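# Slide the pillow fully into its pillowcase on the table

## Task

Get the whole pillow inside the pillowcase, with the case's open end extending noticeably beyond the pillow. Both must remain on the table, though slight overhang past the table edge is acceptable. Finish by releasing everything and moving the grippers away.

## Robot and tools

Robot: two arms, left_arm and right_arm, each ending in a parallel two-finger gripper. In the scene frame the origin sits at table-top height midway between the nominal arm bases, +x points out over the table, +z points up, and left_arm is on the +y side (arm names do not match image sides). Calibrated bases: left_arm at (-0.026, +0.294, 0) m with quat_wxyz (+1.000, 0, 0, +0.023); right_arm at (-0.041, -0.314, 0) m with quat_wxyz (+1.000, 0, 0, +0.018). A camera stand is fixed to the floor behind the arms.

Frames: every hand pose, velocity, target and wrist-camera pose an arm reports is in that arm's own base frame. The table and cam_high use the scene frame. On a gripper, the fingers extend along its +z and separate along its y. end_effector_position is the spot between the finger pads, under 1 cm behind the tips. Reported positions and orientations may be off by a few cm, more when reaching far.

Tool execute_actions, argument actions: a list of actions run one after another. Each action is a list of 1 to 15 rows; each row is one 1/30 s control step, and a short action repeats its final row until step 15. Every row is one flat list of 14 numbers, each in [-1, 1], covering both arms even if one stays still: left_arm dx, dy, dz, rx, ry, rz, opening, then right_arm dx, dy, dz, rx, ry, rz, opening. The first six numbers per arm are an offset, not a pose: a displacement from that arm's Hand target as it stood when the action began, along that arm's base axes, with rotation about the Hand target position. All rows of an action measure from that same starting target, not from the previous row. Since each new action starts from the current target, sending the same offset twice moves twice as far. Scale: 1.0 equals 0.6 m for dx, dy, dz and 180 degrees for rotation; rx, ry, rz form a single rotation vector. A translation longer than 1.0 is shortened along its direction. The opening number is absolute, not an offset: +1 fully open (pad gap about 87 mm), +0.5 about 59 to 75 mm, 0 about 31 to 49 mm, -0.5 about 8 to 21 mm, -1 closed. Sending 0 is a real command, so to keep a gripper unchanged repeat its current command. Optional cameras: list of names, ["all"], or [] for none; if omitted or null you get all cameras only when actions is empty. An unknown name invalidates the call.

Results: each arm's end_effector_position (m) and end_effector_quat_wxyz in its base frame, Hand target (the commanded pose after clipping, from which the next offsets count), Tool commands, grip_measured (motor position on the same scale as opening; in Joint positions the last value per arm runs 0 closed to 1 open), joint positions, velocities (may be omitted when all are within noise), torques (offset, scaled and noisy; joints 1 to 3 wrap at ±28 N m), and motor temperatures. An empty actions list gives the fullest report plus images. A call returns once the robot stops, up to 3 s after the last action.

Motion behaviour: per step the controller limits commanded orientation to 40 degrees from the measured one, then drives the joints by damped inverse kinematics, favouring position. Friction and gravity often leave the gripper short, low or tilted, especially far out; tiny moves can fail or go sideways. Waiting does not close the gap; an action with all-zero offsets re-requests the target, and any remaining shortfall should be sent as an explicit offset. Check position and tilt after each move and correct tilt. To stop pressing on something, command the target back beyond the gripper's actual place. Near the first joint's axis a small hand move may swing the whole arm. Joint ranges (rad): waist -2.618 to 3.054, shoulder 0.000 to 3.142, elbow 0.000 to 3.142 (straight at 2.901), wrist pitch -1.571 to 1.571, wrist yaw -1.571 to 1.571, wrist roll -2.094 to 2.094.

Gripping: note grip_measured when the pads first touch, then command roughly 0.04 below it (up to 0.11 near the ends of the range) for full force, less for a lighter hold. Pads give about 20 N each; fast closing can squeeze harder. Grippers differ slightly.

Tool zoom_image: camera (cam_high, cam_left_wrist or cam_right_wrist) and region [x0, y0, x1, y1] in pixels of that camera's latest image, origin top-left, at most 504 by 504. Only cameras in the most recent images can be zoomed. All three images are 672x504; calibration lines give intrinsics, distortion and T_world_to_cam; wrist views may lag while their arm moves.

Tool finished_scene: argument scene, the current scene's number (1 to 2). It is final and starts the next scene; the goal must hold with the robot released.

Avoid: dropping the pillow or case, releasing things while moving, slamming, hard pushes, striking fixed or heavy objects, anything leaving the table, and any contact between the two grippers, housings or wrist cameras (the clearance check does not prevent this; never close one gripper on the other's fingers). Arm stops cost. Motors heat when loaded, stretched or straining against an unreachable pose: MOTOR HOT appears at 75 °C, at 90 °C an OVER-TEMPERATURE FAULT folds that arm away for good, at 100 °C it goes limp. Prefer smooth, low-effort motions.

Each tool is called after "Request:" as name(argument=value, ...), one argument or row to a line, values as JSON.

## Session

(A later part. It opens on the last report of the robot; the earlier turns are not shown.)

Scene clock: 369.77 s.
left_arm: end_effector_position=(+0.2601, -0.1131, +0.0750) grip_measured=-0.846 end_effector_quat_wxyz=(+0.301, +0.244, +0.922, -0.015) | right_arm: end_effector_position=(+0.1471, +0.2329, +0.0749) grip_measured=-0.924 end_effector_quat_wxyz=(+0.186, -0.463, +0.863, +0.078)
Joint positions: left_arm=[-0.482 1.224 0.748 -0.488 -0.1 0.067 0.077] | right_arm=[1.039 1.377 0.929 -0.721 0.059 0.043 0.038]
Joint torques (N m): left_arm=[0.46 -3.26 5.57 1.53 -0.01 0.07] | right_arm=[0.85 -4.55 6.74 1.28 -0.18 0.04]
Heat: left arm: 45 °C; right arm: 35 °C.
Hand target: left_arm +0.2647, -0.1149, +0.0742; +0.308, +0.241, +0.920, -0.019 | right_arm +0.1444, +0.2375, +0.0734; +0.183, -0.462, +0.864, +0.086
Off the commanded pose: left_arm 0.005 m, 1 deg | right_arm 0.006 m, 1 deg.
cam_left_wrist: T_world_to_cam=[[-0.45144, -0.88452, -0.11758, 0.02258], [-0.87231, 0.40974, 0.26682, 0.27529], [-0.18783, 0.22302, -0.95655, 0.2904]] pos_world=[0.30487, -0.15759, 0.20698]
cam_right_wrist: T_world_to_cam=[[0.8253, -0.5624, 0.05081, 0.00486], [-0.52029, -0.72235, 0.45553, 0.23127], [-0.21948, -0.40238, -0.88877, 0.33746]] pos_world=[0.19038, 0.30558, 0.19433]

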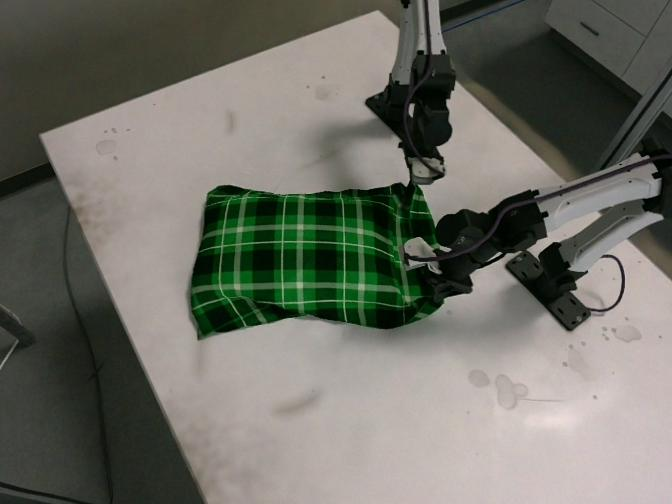

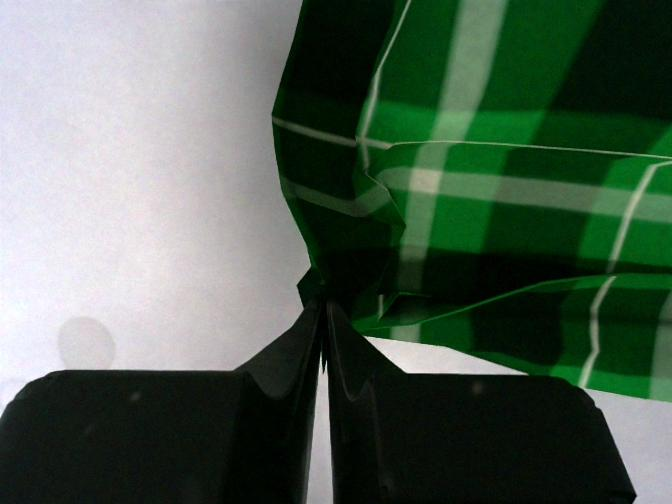

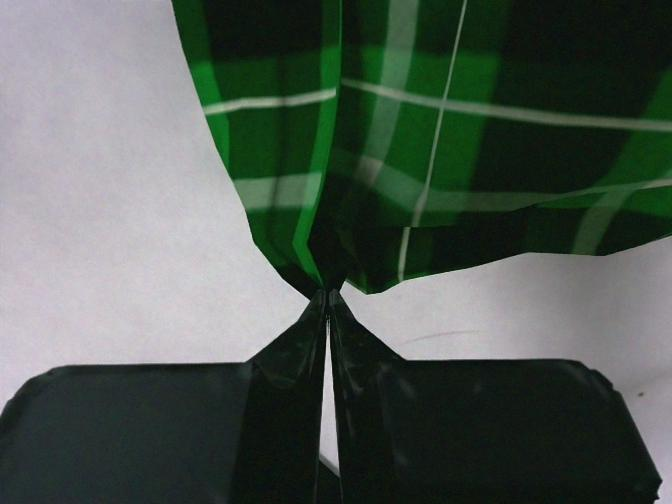

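Request:
execute_actions(
  actions=[
    [[-0.02,0.025,-0.045,0,0,0,-1,-0.025,0.005,-0.045,0,0,0,-1]],
    [[-0.02,0.025,-0.05,0,0,0,-1,-0.025,0.0,-0.05,0,0,0,-1]],
    [[0,0,0,0,0,0,-0.7,0,0,0,0,0,0,-0.8]],
    [[0,0,0,0,0,0,-0.3,0,0,0,0,0,0,-0.4]],
    [[0,0,0,0,0,0,0.2,0,0,0,0,0,0,0.2]],
    [[0,0,0.06,0,0,0,0.2,0,0,0.06,0,0,0,0.2]],
    [[-0.03,0,0.1,0,0,0,0.2,-0.03,-0.03,0.1,0,0,0,0.2]],
    [[-0.06,0.03,0.1,0,0,0,0.2,-0.06,-0.06,0.1,0,0,0,0.2]],
  ],
  cameras=["all"],
)

Scene clock: 387.60 s.
left_arm: end_effector_position=(+0.1826, -0.0661, +0.1622) grip_measured=+0.200 end_effector_quat_wxyz=(+0.295, +0.246, +0.923, -0.019) | right_arm: end_effector_position=(+0.0596, +0.1860, +0.1689) grip_measured=+0.200 end_effector_quat_wxyz=(+0.179, -0.465, +0.862, +0.090)
Joint positions: left_arm=[-0.422 0.86 0.933 -1.046 -0.055 0.116 0.6] | right_arm=[1.322 1.083 1.118 -1.225 0.14 0.305 0.6]
Joint torques (N m): left_arm=[-0.02 -0.77 8.31 1.27 -0.12 0.02] | right_arm=[0.87 -1.58 8.1 1.03 0.22 0.05]
Motor temperatures (°C): left_arm=[25 40 38 43 25 24 26] | right_arm=[23 34 36 33 23 23 27]
Heat: left arm: 43 °C; right arm: 36 °C.
Hand target: left_arm +0.1868, -0.0669, +0.1732; +0.308, +0.241, +0.920, -0.019 | right_arm +0.0604, +0.1865, +0.1725; +0.183, -0.462, +0.864, +0.086
Off the commanded pose: left_arm 0.012 m, 2 deg | right_arm 0.004 m, 1 deg.
cam_left_wrist: T_world_to_cam=[[-0.45813, -0.88232, -0.10781, 0.0392], [-0.86594, 0.41563, 0.2782, 0.16253], [-0.20065, 0.22081, -0.95445, 0.35065]] pos_world=[0.22906, -0.11039, 0.29369]
cam_right_wrist: T_world_to_cam=[[0.83266, -0.55321, 0.0251, 0.04815], [-0.50191, -0.73474, 0.45633, 0.11014], [-0.23401, -0.39257, -0.88945, 0.38207]] pos_world=[0.1046, 0.25755, 0.28837]

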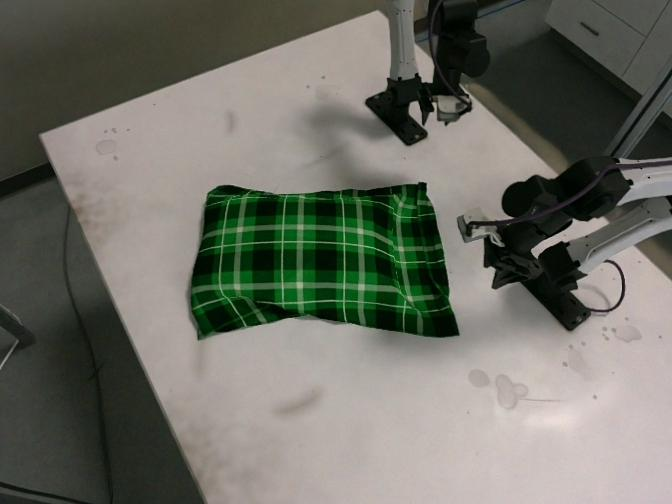

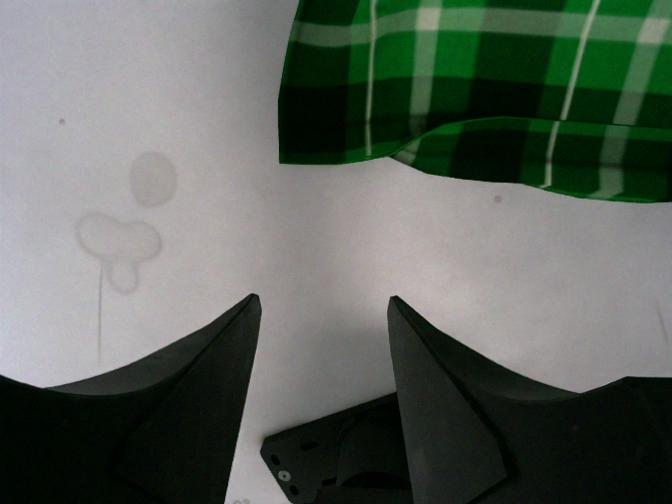

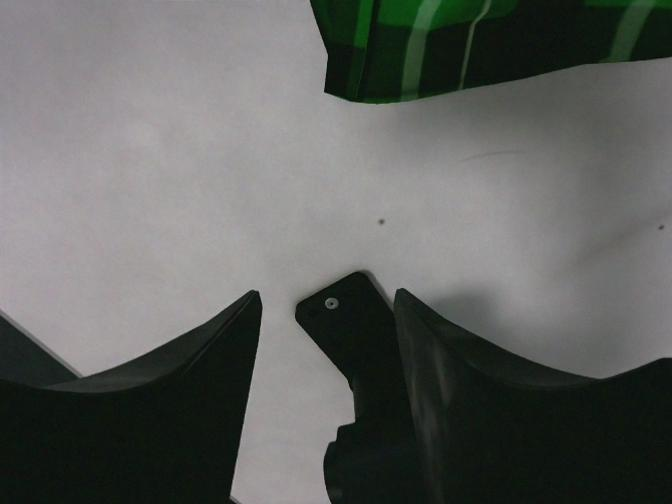

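Request:
finished_scene(
  scene=1,
)

The scene is finished: the task was done.


## Next scene

The same job, from a new start.

Request:
execute_actions(
  actions=[],
)

Scene clock: 0.00 s.
left_arm: end_effector_position=(+0.4319, -0.0892, +0.1668) grip_measured=+1.000 end_effector_quat_wxyz=(+0.499, -0.155, +0.851, -0.051) | right_arm: end_effector_position=(+0.4357, +0.1330, +0.1621) grip_measured=+1.000 end_effector_quat_wxyz=(+0.531, +0.083, +0.840, +0.077)
Joint positions: left_arm=[-0.286 1.499 1.061 -0.111 -0.314 -0.469 1] | right_arm=[0.377 1.527 1.001 0.066 0.299 0.388 1]
Joint velocities: within noise
Joint torques (N m): no reading
Motor temperatures (°C): left_arm=[24 30 29 31 25 24 25] | right_arm=[22 31 31 29 23 23 26]
Heat: left arm: 31 °C; right arm: 31 °C.
Hand target: left_arm +0.4358, -0.0901, +0.1805; +0.514, -0.157, +0.841, -0.058 | right_arm +0.4360, +0.1332, +0.1658; +0.533, +0.083, +0.838, +0.078
Tool commands: left_gripper/opening=+1.0 right_gripper/opening=+1.0
camera_calibration:
cam_left_wrist: T_world_to_cam=[[0.21844, -0.94403, 0.24717, -0.22332], [-0.95364, -0.26024, -0.15115, 0.4359], [0.20701, -0.2027, -0.95711, 0.1967]] pos_world=[0.42375, -0.05751, 0.30935]
cam_right_wrist: T_world_to_cam=[[-0.06957, -0.97534, -0.20944, 0.19309], [-0.96537, 0.11874, -0.23228, 0.46307], [0.25142, 0.18602, -0.94983, 0.16457]] pos_world=[0.41909, 0.10273, 0.30432]

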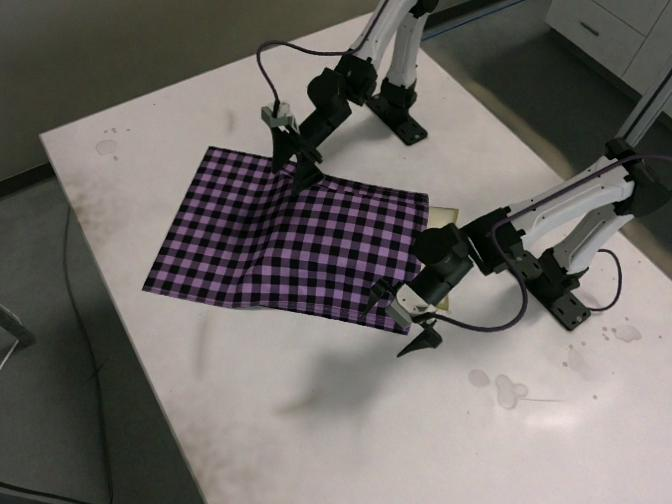

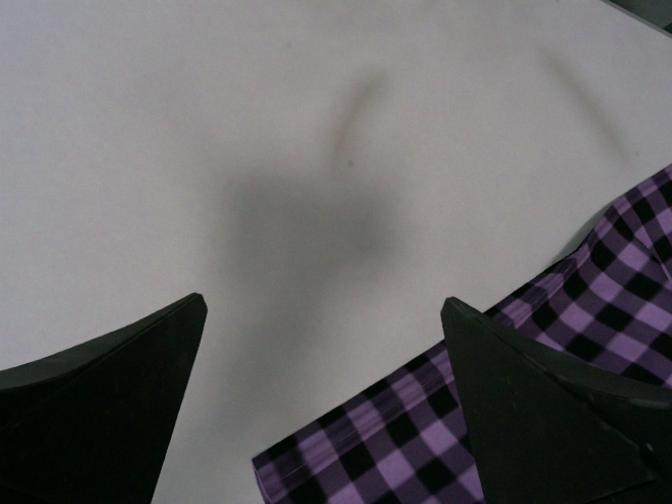

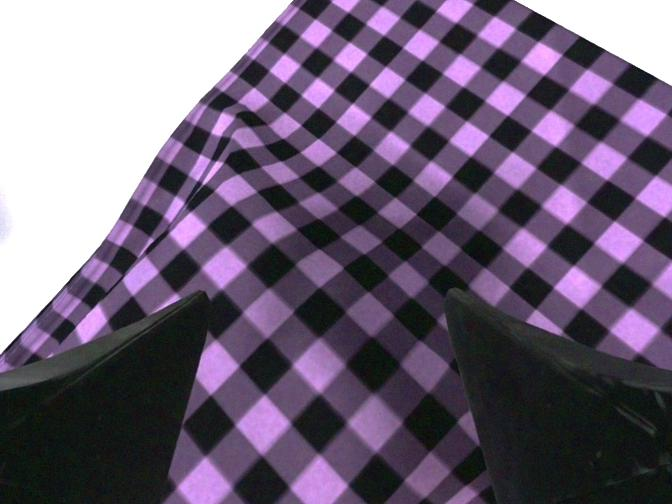

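Request:
execute_actions(
  actions=[
    [[-0.03,-0.01,0.01,0.039,0.0585,-0.083,1,-0.1,0.04,0.04,-0.044,0.059,0.0765,1]],
    [[-0.045,-0.018,0,0.039,0.0585,-0.083,0.6,-0.145,0.055,0.01,-0.044,0.059,0.0765,0.6]],
    [[-0.045,-0.018,0,0.039,0.0585,-0.083,0.3,-0.145,0.055,0,-0.044,0.059,0.0765,0.3]],
    [[-0.058,-0.022,0,0.039,0.0585,-0.083,0.3,-0.143,0.057,0,-0.044,0.059,0.0765,0.3]],
  ],
  cameras=["all"],
)

Scene clock: 41.57 s.
left_arm: end_effector_position=(+0.3239, -0.1271, +0.1822) grip_measured=+0.300 end_effector_quat_wxyz=(+0.115, +0.375, +0.919, -0.048) | right_arm: end_effector_position=(+0.1198, +0.2541, +0.1939) grip_measured=+0.300 end_effector_quat_wxyz=(+0.124, -0.419, +0.898, +0.050)
Joint positions: left_arm=[-0.37 1.819 1.841 -1.363 0.099 0.393 0.65] | right_arm=[1.145 1.547 1.581 -1.349 0.085 0.261 0.65]
Joint torques (N m): left_arm=[-0.59 -7.32 7.97 0.63 0.03 0.14] | right_arm=[0.76 -5.74 8.03 0.81 -0.15 0.05]
Motor temperatures (°C): left_arm=[24 36 36 35 24 24 25] | right_arm=[22 34 36 32 23 23 25]
Heat: left arm: 36 °C; right arm: 36 °C.
Hand target: left_arm +0.3290, -0.1309, +0.1865; +0.121, +0.380, +0.916, -0.049 | right_arm +0.1162, +0.2574, +0.1957; +0.117, -0.418, +0.899, +0.055
Off the commanded pose: left_arm 0.008 m, 1 deg | right_arm 0.005 m, 1 deg.
cam_left_wrist: T_world_to_cam=[[-0.69351, -0.72045, 0.0012, 0.12929], [-0.58294, 0.56211, 0.5867, 0.17539], [-0.42336, 0.40618, -0.80981, 0.48089]] pos_world=[0.3955, -0.20077, 0.28638]
cam_right_wrist: T_world_to_cam=[[0.76421, -0.64435, 0.02818, 0.06583], [-0.54089, -0.61648, 0.57218, 0.13122], [-0.35131, -0.45251, -0.81964, 0.46092]] pos_world=[0.1826, 0.33188, 0.30085]

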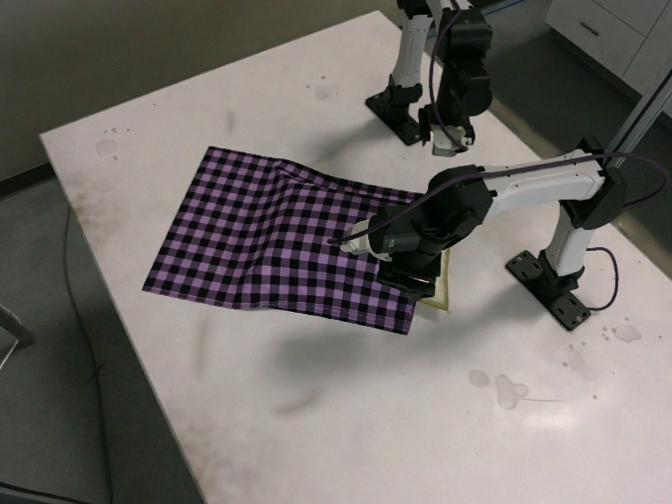

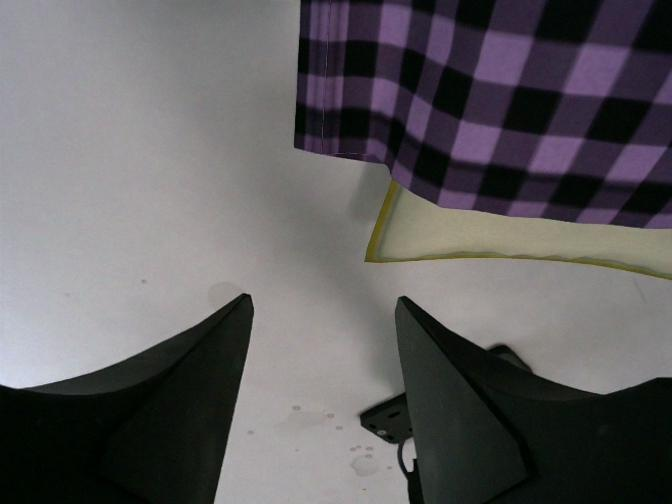

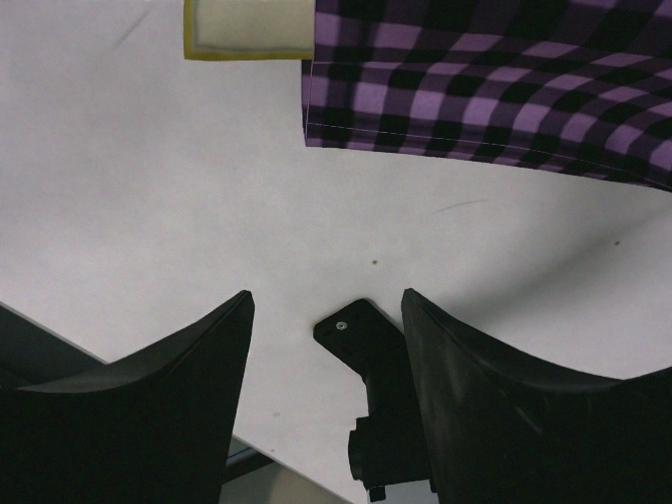

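Request:
execute_actions(
  actions=[
    [[0.035,-0.018,-0.1,0,0,0,0.3,0.019,0.019,-0.11,0,0,0,0.3]],
    [[0,0,-0.11,0,0,0,0.3,0,0,-0.12,0,0,0,0.3]],
    [[0,0,-0.057,0,0,0,0.3,0,0,-0.053,0,0,0,0.3]],
    [[0,0,-0.03,0,0,0,0.3,0,0,-0.03,0,0,0,0.3]],
  ],
  cameras=["cam_left_wrist","cam_right_wrist"],
)

Scene clock: 66.53 s.
left_arm: end_effector_position=(+0.3502, -0.1380, +0.0146) grip_measured=+0.300 end_effector_quat_wxyz=(+0.121, +0.376, +0.918, -0.048) | right_arm: end_effector_position=(+0.1270, +0.2667, +0.0136) grip_measured=+0.300 end_effector_quat_wxyz=(+0.120, -0.416, +0.900, +0.049)
Joint positions: left_arm=[-0.372 1.954 1.342 -0.716 0.099 0.394 0.65] | right_arm=[1.137 1.671 0.977 -0.629 0.08 0.261 0.65]
Joint torques (N m): left_arm=[-1.02 -8.42 4.55 0.86 0.03 0.09] | right_arm=[-0.35 -6.48 5.19 1.18 -0.16 -0.13]
Heat: left arm: 38 °C; right arm: 36 °C.
Hand target: left_arm +0.3501, -0.1417, +0.0084; +0.121, +0.380, +0.916, -0.049 | right_arm +0.1276, +0.2688, +0.0080; +0.117, -0.418, +0.899, +0.055
Off the commanded pose: left_arm 0.007 m, 1 deg | right_arm 0.006 m, 1 deg.
cam_left_wrist: T_world_to_cam=[[-0.69511, -0.71889, -0.00417, 0.1407], [-0.58916, 0.56632, 0.57635, 0.29812], [-0.41197, 0.40308, -0.8172, 0.35647]] pos_world=[0.4203, -0.21137, 0.12007]
cam_right_wrist: T_world_to_cam=[[0.76007, -0.64934, 0.0254, 0.07531], [-0.54041, -0.60988, 0.57966, 0.24408], [-0.36091, -0.45431, -0.81446, 0.32296]] pos_world=[0.19122, 0.34449, 0.11964]

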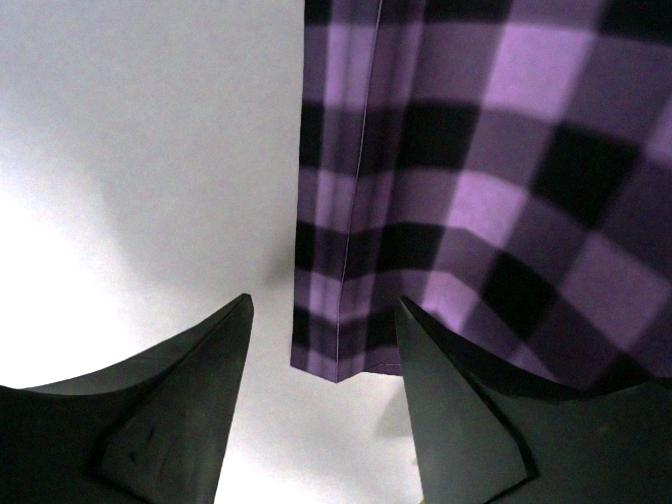

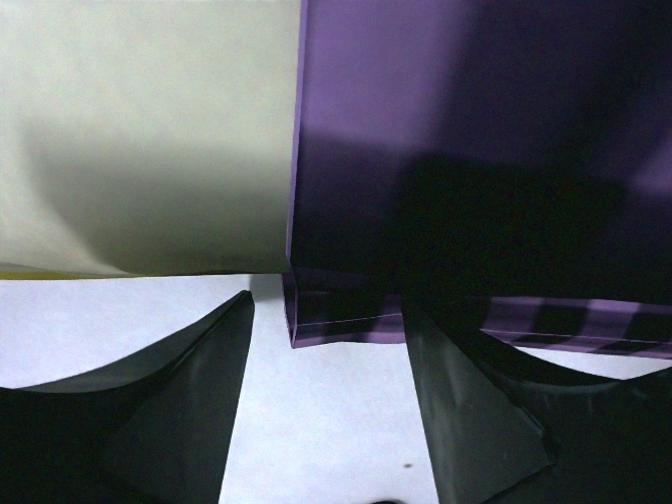

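Request:
execute_actions(
  actions=[
    [[0,0,-0.006,0,0,0,0,0.006,0.006,-0.004,0,0,0,0]],
    [[0,0,0,0,0,0,-0.3,0,0,0,0,0,0,-0.3]],
    [[0,0,0,0,0,0,-0.6,0,0,0,0,0,0,-0.6]],
    [[0,0,0,0,0,0,-0.8,0,0,0,0,0,0,-0.8]],
    [[0,0,0,0,0,0,-1,0,0,0,0,0,0,-1]],
  ],
  cameras=["cam_left_wrist","cam_right_wrist"],
)

Scene clock: 74.33 s.
left_arm: end_effector_position=(+0.3532, -0.1403, +0.0150) grip_measured=-0.884 end_effector_quat_wxyz=(+0.128, +0.377, +0.916, -0.048) | right_arm: end_effector_position=(+0.1348, +0.2661, +0.0133) grip_measured=-0.869 end_effector_quat_wxyz=(+0.129, -0.418, +0.898, +0.044)
Joint positions: left_arm=[-0.374 1.954 1.342 -0.702 0.099 0.394 0.058] | right_arm=[1.125 1.674 0.978 -0.617 0.095 0.242 0.066]
Joint torques (N m): left_arm=[-0.79 -8.08 3.93 0.9 0.04 0.09] | right_arm=[0.28 -4.85 6.3 1.18 -0.35 0]
Heat: left arm: 37 °C; right arm: 36 °C.
Hand target: left_arm +0.3501, -0.1417, +0.0048; +0.121, +0.380, +0.916, -0.049 | right_arm +0.1312, +0.2724, +0.0056; +0.117, -0.418, +0.899, +0.055
Off the commanded pose: left_arm 0.011 m, 1 deg | right_arm 0.011 m, 2 deg.
cam_left_wrist: T_world_to_cam=[[-0.69695, -0.71705, -0.00984, 0.14218], [-0.59535, 0.5709, 0.56536, 0.30398], [-0.39977, 0.39989, -0.82479, 0.3543]] pos_world=[0.4217, -0.21327, 0.12176]
cam_right_wrist: T_world_to_cam=[[0.76061, -0.64782, 0.0425, 0.0684], [-0.55145, -0.61014, 0.56888, 0.24979], [-0.34261, -0.45613, -0.82132, 0.32331]] pos_world=[0.19649, 0.34419, 0.12053]

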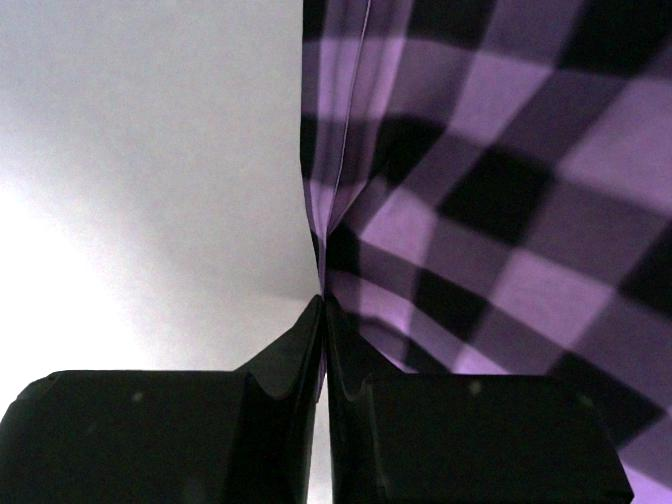

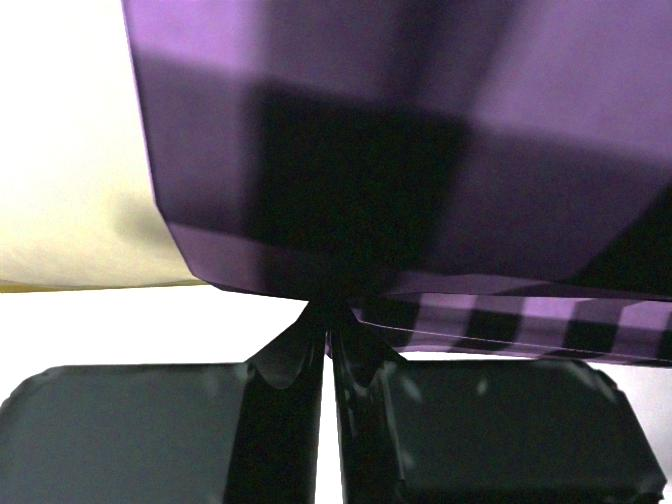

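Request:
execute_actions(
  actions=[
    [[0,0,0.093,-0.0175,-0.0375,0,-1,0.0,0.0,0.093,0.029,-0.029,-0.014,-1]],
    [[0.014,-0.014,0.093,-0.0175,-0.0375,0,-1,0.032,-0.0245,0.093,0.029,-0.029,-0.014,-1]],
    [[0.014,-0.014,0.093,-0.0175,-0.0375,0,-1,0.032,-0.0245,0.093,0.029,-0.029,-0.014,-1]],
    [[0.018,-0.018,0.093,-0.0175,-0.0375,0,-1,0.032,-0.0245,0.093,0.029,-0.029,-0.014,-1]],
  ],
  cameras=["all"],
)

Scene clock: 93.83 s.
left_arm: end_effector_position=(+0.3664, -0.1671, +0.2003) grip_measured=-0.884 end_effector_quat_wxyz=(+0.330, +0.373, +0.865, -0.066) | right_arm: end_effector_position=(+0.1870, +0.2288, +0.2207) grip_measured=-0.882 end_effector_quat_wxyz=(+0.348, -0.313, +0.874, +0.128)
Joint positions: left_arm=[-0.411 1.601 1.529 -0.823 0.123 0.36 0.058] | right_arm=[0.968 1.167 1.228 -0.891 0.187 0.207 0.059]
Joint torques (N m): left_arm=[-0.4 -9.21 9.17 1.58 -0.15 0.01] | right_arm=[-0.28 -3.89 8.96 1.63 0.04 -0.13]
Heat: left arm: 39 °C; right arm: 36 °C.
Hand target: left_arm +0.3776, -0.1692, +0.2278; +0.371, +0.366, +0.851, -0.058 | right_arm +0.1888, +0.2283, +0.2288; +0.355, -0.313, +0.871, +0.130
Off the commanded pose: left_arm 0.030 m, 5 deg | right_arm 0.008 m, 1 deg.
cam_left_wrist: T_world_to_cam=[[-0.68327, -0.71884, -0.12807, 0.15225], [-0.72791, 0.65682, 0.19683, 0.35914], [-0.05737, 0.22771, -0.97204, 0.39842]] pos_world=[0.38831, -0.21717, 0.33608]
cam_right_wrist: T_world_to_cam=[[0.63034, -0.77629, 0.00672, 0.05739], [-0.77138, -0.62533, 0.11802, 0.28191], [-0.08741, -0.07958, -0.99299, 0.39855]] pos_world=[0.21612, 0.25255, 0.3621]

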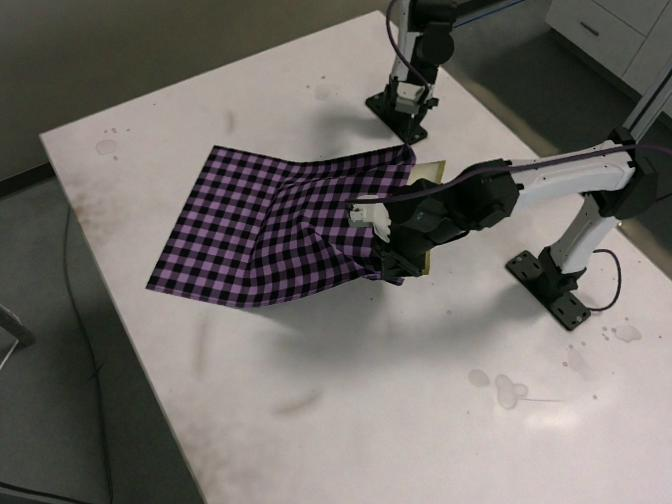

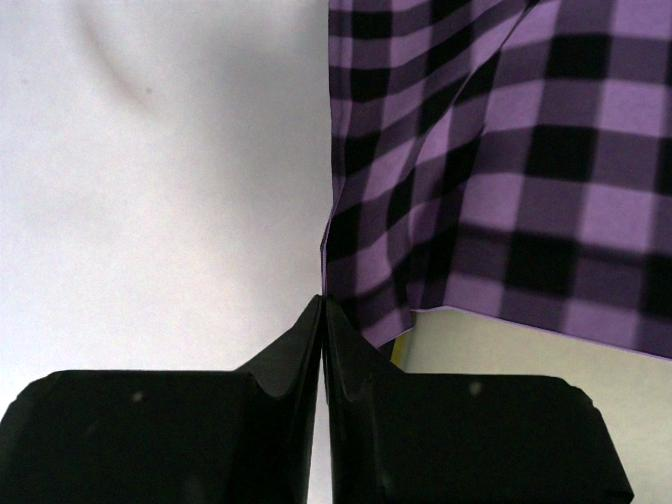

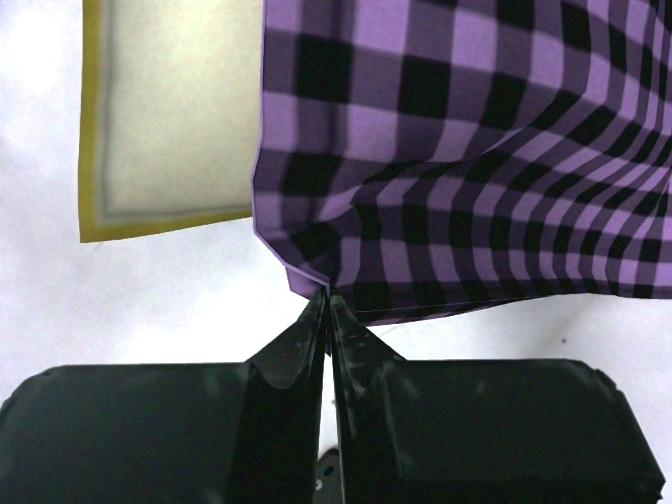

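Request:
execute_actions(
  actions=[
    [[0.014,-0.014,0.1,-0.0175,-0.0375,0,-1,0.032,-0.0245,0.093,0.029,-0.029,-0.014,-1]],
    [[0.014,-0.014,0.1,-0.0175,-0.0375,0,-1,0.032,-0.0245,0.093,0.029,-0.029,-0.014,-1]],
    [[0.014,-0.014,0.1,-0.0175,-0.0375,0,-1,0.032,-0.0245,0.1,0.029,-0.029,-0.014,-1]],
    [[0.014,-0.014,0.1,-0.0175,-0.0375,0,-1,0.032,-0.0245,0.1,0.029,-0.029,-0.014,-1]],
  ],
  cameras=["all"],
)

Scene clock: 104.27 s.
left_arm: end_effector_position=(+0.4075, -0.2030, +0.4467) grip_measured=-0.884 end_effector_quat_wxyz=(+0.570, +0.337, +0.746, -0.068) | right_arm: end_effector_position=(+0.2666, +0.1704, +0.4488) grip_measured=-0.883 end_effector_quat_wxyz=(+0.552, -0.184, +0.791, +0.189)
Joint positions: left_arm=[-0.463 1.792 2.457 -1.014 0.074 0.333 0.058] | right_arm=[0.553 1.27 1.958 -1.012 -0.006 0.1 0.059]
Joint torques (N m): left_arm=[-0.4 -6.95 7.28 2.14 -0.16 0.03] | right_arm=[-0.34 -3 6.8 2.3 -0.18 -0.14]
Heat: left arm: 39 °C; right arm: 36 °C.
Hand target: left_arm +0.4112, -0.2029, +0.4680; +0.597, +0.327, +0.730, -0.064 | right_arm +0.2656, +0.1695, +0.4604; +0.566, -0.186, +0.779, +0.195
Off the commanded pose: left_arm 0.021 m, 4 deg | right_arm 0.012 m, 2 deg.
cam_left_wrist: T_world_to_cam=[[-0.57717, -0.76827, -0.27682, 0.19933], [-0.70155, 0.63999, -0.31344, 0.57793], [0.41797, 0.01329, -0.90836, 0.38275]] pos_world=[0.36052, -0.22181, 0.584]
cam_right_wrist: T_world_to_cam=[[0.4894, -0.86745, -0.08959, 0.05663], [-0.82908, -0.43096, -0.35624, 0.47497], [0.27041, 0.24862, -0.93009, 0.44787]] pos_world=[0.24497, 0.14246, 0.59083]

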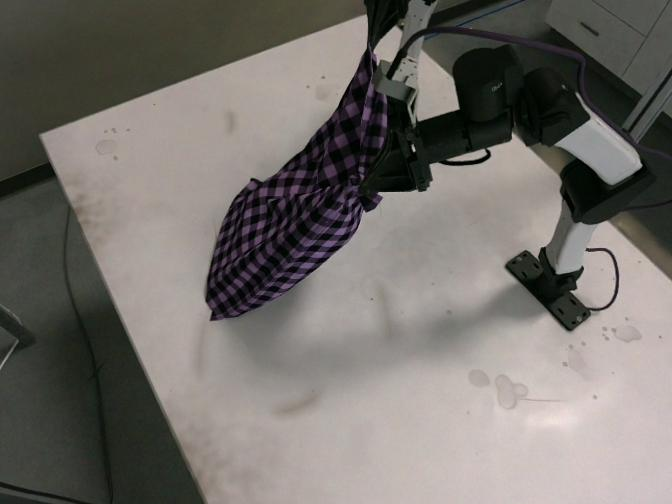

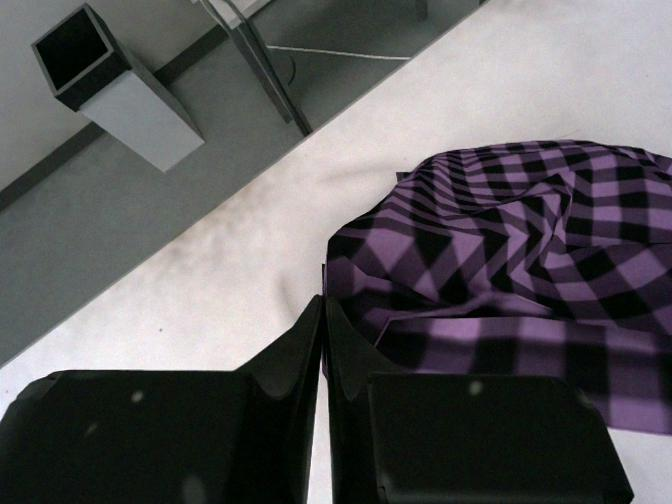

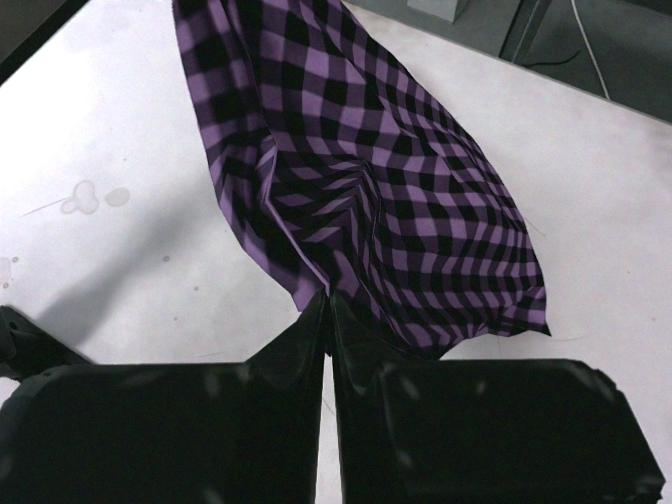

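Request:
execute_actions(
  actions=[
    [[0,0,-0.07,0,0,0,-1,0,0,-0.07,0,0,0,-1]],
    [[0,0,0.07,0,0,0,-1,0,0,0.07,0,0,0,-1]],
    [[-0.042,0.027,-0.065,0.011,0.025,0,-1,-0.036,0.018,-0.065,-0.016,0.022,0.014,-1]],
    [[-0.042,0.027,-0.065,0.011,0.025,0,-1,-0.036,0.018,-0.065,-0.016,0.022,0.014,-1]],
    [[-0.042,0.027,-0.065,0.011,0.025,0,-1,-0.036,0.018,-0.065,-0.016,0.022,0.014,-1]],
    [[-0.042,0.027,-0.065,0.011,0.025,0,-1,-0.036,0.018,-0.065,-0.016,0.022,0.014,-1]],
    [[-0.025,0.016,-0.1,0.011,0.025,0,-1,-0.023,0.011,-0.097,-0.016,0.022,0.014,-1]],
    [[-0.025,0.016,-0.1,0.011,0.025,0,-1,-0.023,0.011,-0.097,-0.016,0.022,0.014,-1]],
    [[-0.025,0.016,-0.1,0.011,0.025,0,-1,-0.023,0.011,-0.097,-0.016,0.022,0.014,-1]],
  ],
  cameras=["all"],
)

Scene clock: 125.97 s.
left_arm: end_effector_position=(+0.2611, -0.1084, +0.1279) grip_measured=-0.884 end_effector_quat_wxyz=(+0.319, +0.366, +0.872, -0.061) | right_arm: end_effector_position=(+0.1413, +0.2291, +0.1316) grip_measured=-0.883 end_effector_quat_wxyz=(+0.294, -0.344, +0.875, +0.171)
Joint positions: left_arm=[-0.364 1.142 0.889 -0.67 0.135 0.384 0.058] | right_arm=[1.035 1.052 0.84 -0.67 0.085 0.255 0.058]
Joint torques (N m): left_arm=[0.44 -4.49 5.57 1.54 0.09 0.13] | right_arm=[0.87 -2.43 6.72 1.73 -0.17 0.04]
Heat: left arm: 37 °C; right arm: 36 °C.
Hand target: left_arm +0.2655, -0.1093, +0.1319; +0.334, +0.366, +0.866, -0.062 | right_arm +0.1377, +0.2326, +0.1298; +0.288, -0.345, +0.876, +0.179
Off the commanded pose: left_arm 0.006 m, 2 deg | right_arm 0.005 m, 1 deg.
cam_left_wrist: T_world_to_cam=[[-0.67131, -0.73077, -0.1238, 0.10834], [-0.73659, 0.63923, 0.22093, 0.25548], [-0.08231, 0.2395, -0.9674, 0.31581]] pos_world=[0.28691, -0.15977, 0.26248]
cam_right_wrist: T_world_to_cam=[[0.6983, -0.71072, -0.08518, 0.07452], [-0.68902, -0.69964, 0.18909, 0.25339], [-0.19398, -0.07335, -0.97826, 0.31786]] pos_world=[0.18421, 0.25356, 0.26938]

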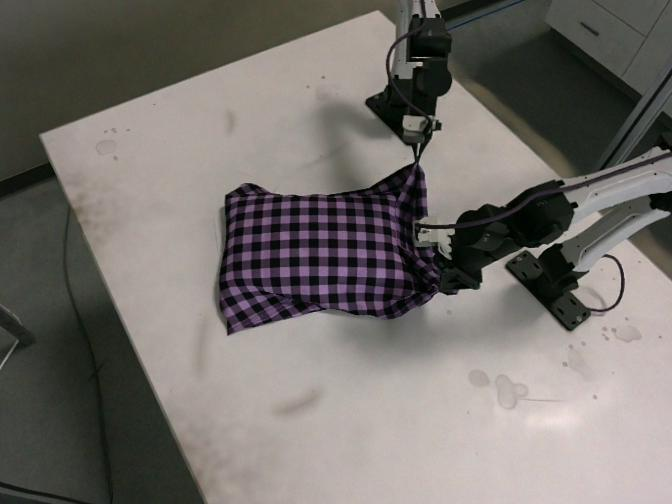

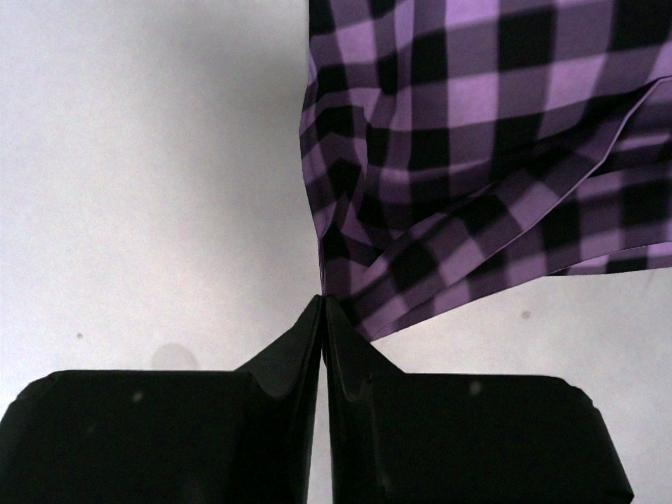

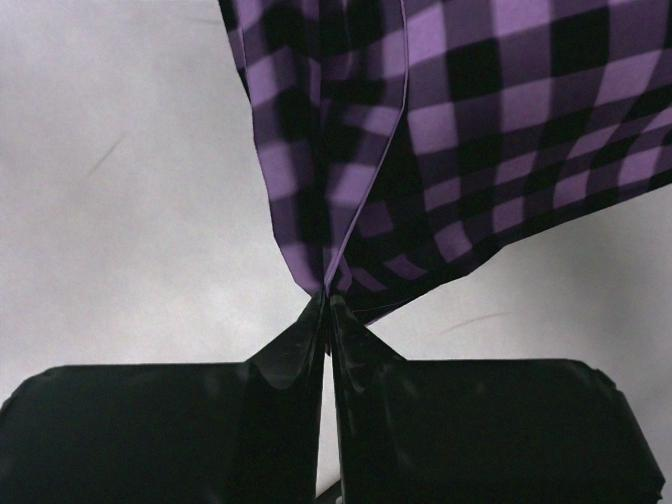

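Request:
execute_actions(
  actions=[
    [[-0.03,0.02,-0.09,0.011,0.025,0,-1,-0.03,0.009,-0.085,-0.016,0.022,0.014,-1]],
    [[-0.03,0.025,-0.065,0.011,0.025,0,-1,-0.03,0.005,-0.065,-0.016,0.022,0.014,-1]],
    [[-0.01,0.015,-0.03,0.011,0.025,0,-1,-0.01,0.0,-0.03,-0.016,0.022,0.014,-1]],
    [[0,0,0,0,0,0,-0.7,0,0,0,0,0,0,-0.7]],
    [[0,0,0,0,0,0,-0.3,0,0,0,0,0,0,-0.3]],
    [[0,0,0,0,0,0,0.2,0,0,0,0,0,0,0.2]],
    [[0,0,0.06,0,0,0,0.2,0,0,0.06,0,0,0,0.2]],
    [[-0.03,0,0.1,0,0,0,0.2,-0.03,-0.03,0.1,0,0,0,0.2]],
    [[-0.06,0.03,0.1,0,0,0,0.2,-0.04,-0.06,0.1,0,0,0,0.2]],
  ],
  cameras=["all"],
)

Scene clock: 144.10 s.
left_arm: end_effector_position=(+0.1646, -0.0539, +0.1678) grip_measured=+0.200 end_effector_quat_wxyz=(+0.199, +0.372, +0.905, -0.058) | right_arm: end_effector_position=(+0.0531, +0.1875, +0.1747) grip_measured=+0.200 end_effector_quat_wxyz=(+0.155, -0.405, +0.885, +0.171)
Joint positions: left_arm=[-0.263 0.984 1.068 -1.269 0.162 0.485 0.6] | right_arm=[1.195 1.003 1.081 -1.185 -0.031 0.343 0.6]
Joint torques (N m): left_arm=[0.47 -1.03 8.01 0.87 0.12 0.14] | right_arm=[0.9 -1.14 8.01 1.19 0.13 0.03]
Heat: left arm: 36 °C; right arm: 36 °C.
Hand target: left_arm +0.1694, -0.0553, +0.1768; +0.210, +0.373, +0.902, -0.060 | right_arm +0.0538, +0.1870, +0.1778; +0.157, -0.402, +0.887, +0.166
Off the commanded pose: left_arm 0.010 m, 1 deg | right_arm 0.003 m, 1 deg.
cam_left_wrist: T_world_to_cam=[[-0.68998, -0.7226, -0.04213, 0.07812], [-0.66088, 0.60517, 0.44384, 0.08893], [-0.29523, 0.33409, -0.89511, 0.36143]] pos_world=[0.21938, -0.11811, 0.28734]
cam_right_wrist: T_world_to_cam=[[0.76916, -0.61778, -0.1635, 0.10266], [-0.50941, -0.7472, 0.42684, 0.11329], [-0.38586, -0.24502, -0.88942, 0.36672]] pos_world=[0.12025, 0.23792, 0.29459]

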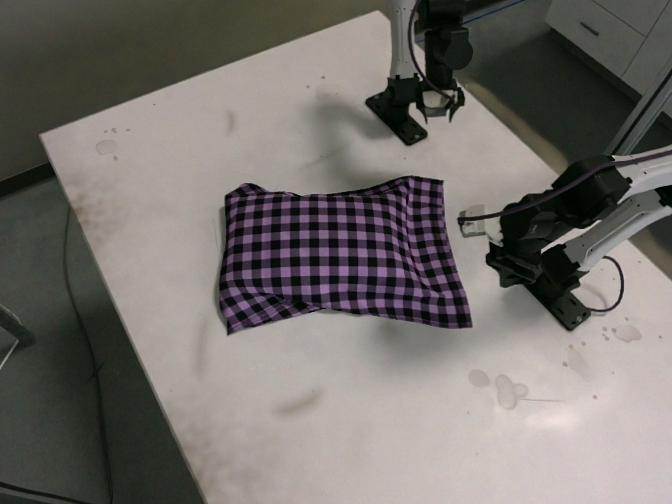

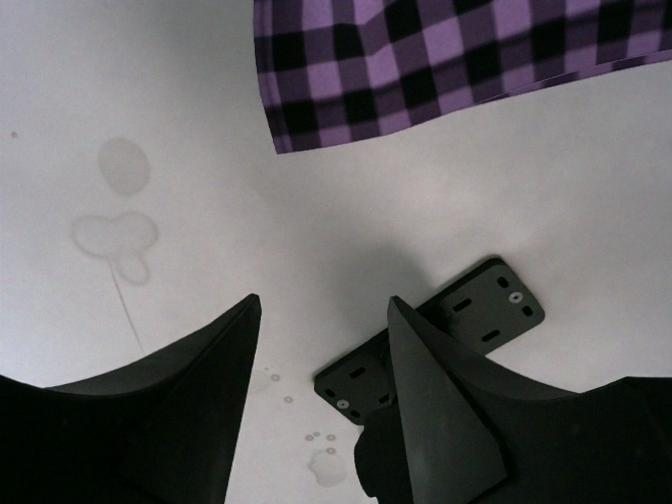

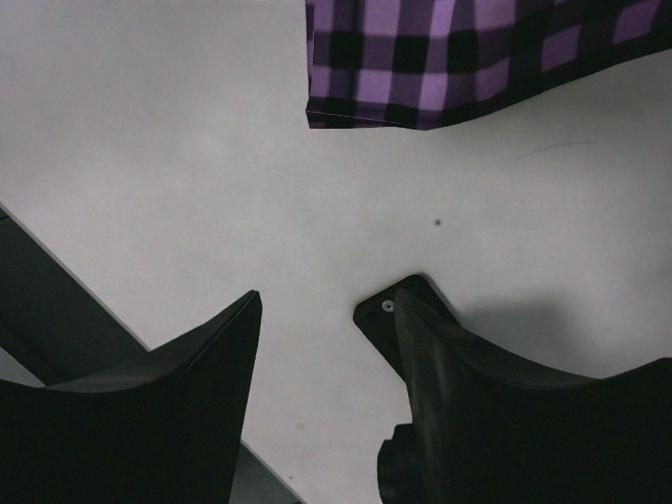

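Looks the same as scene 1.

Request:
finished_scene(
  scene=2,
)

The scene is finished: the task was done.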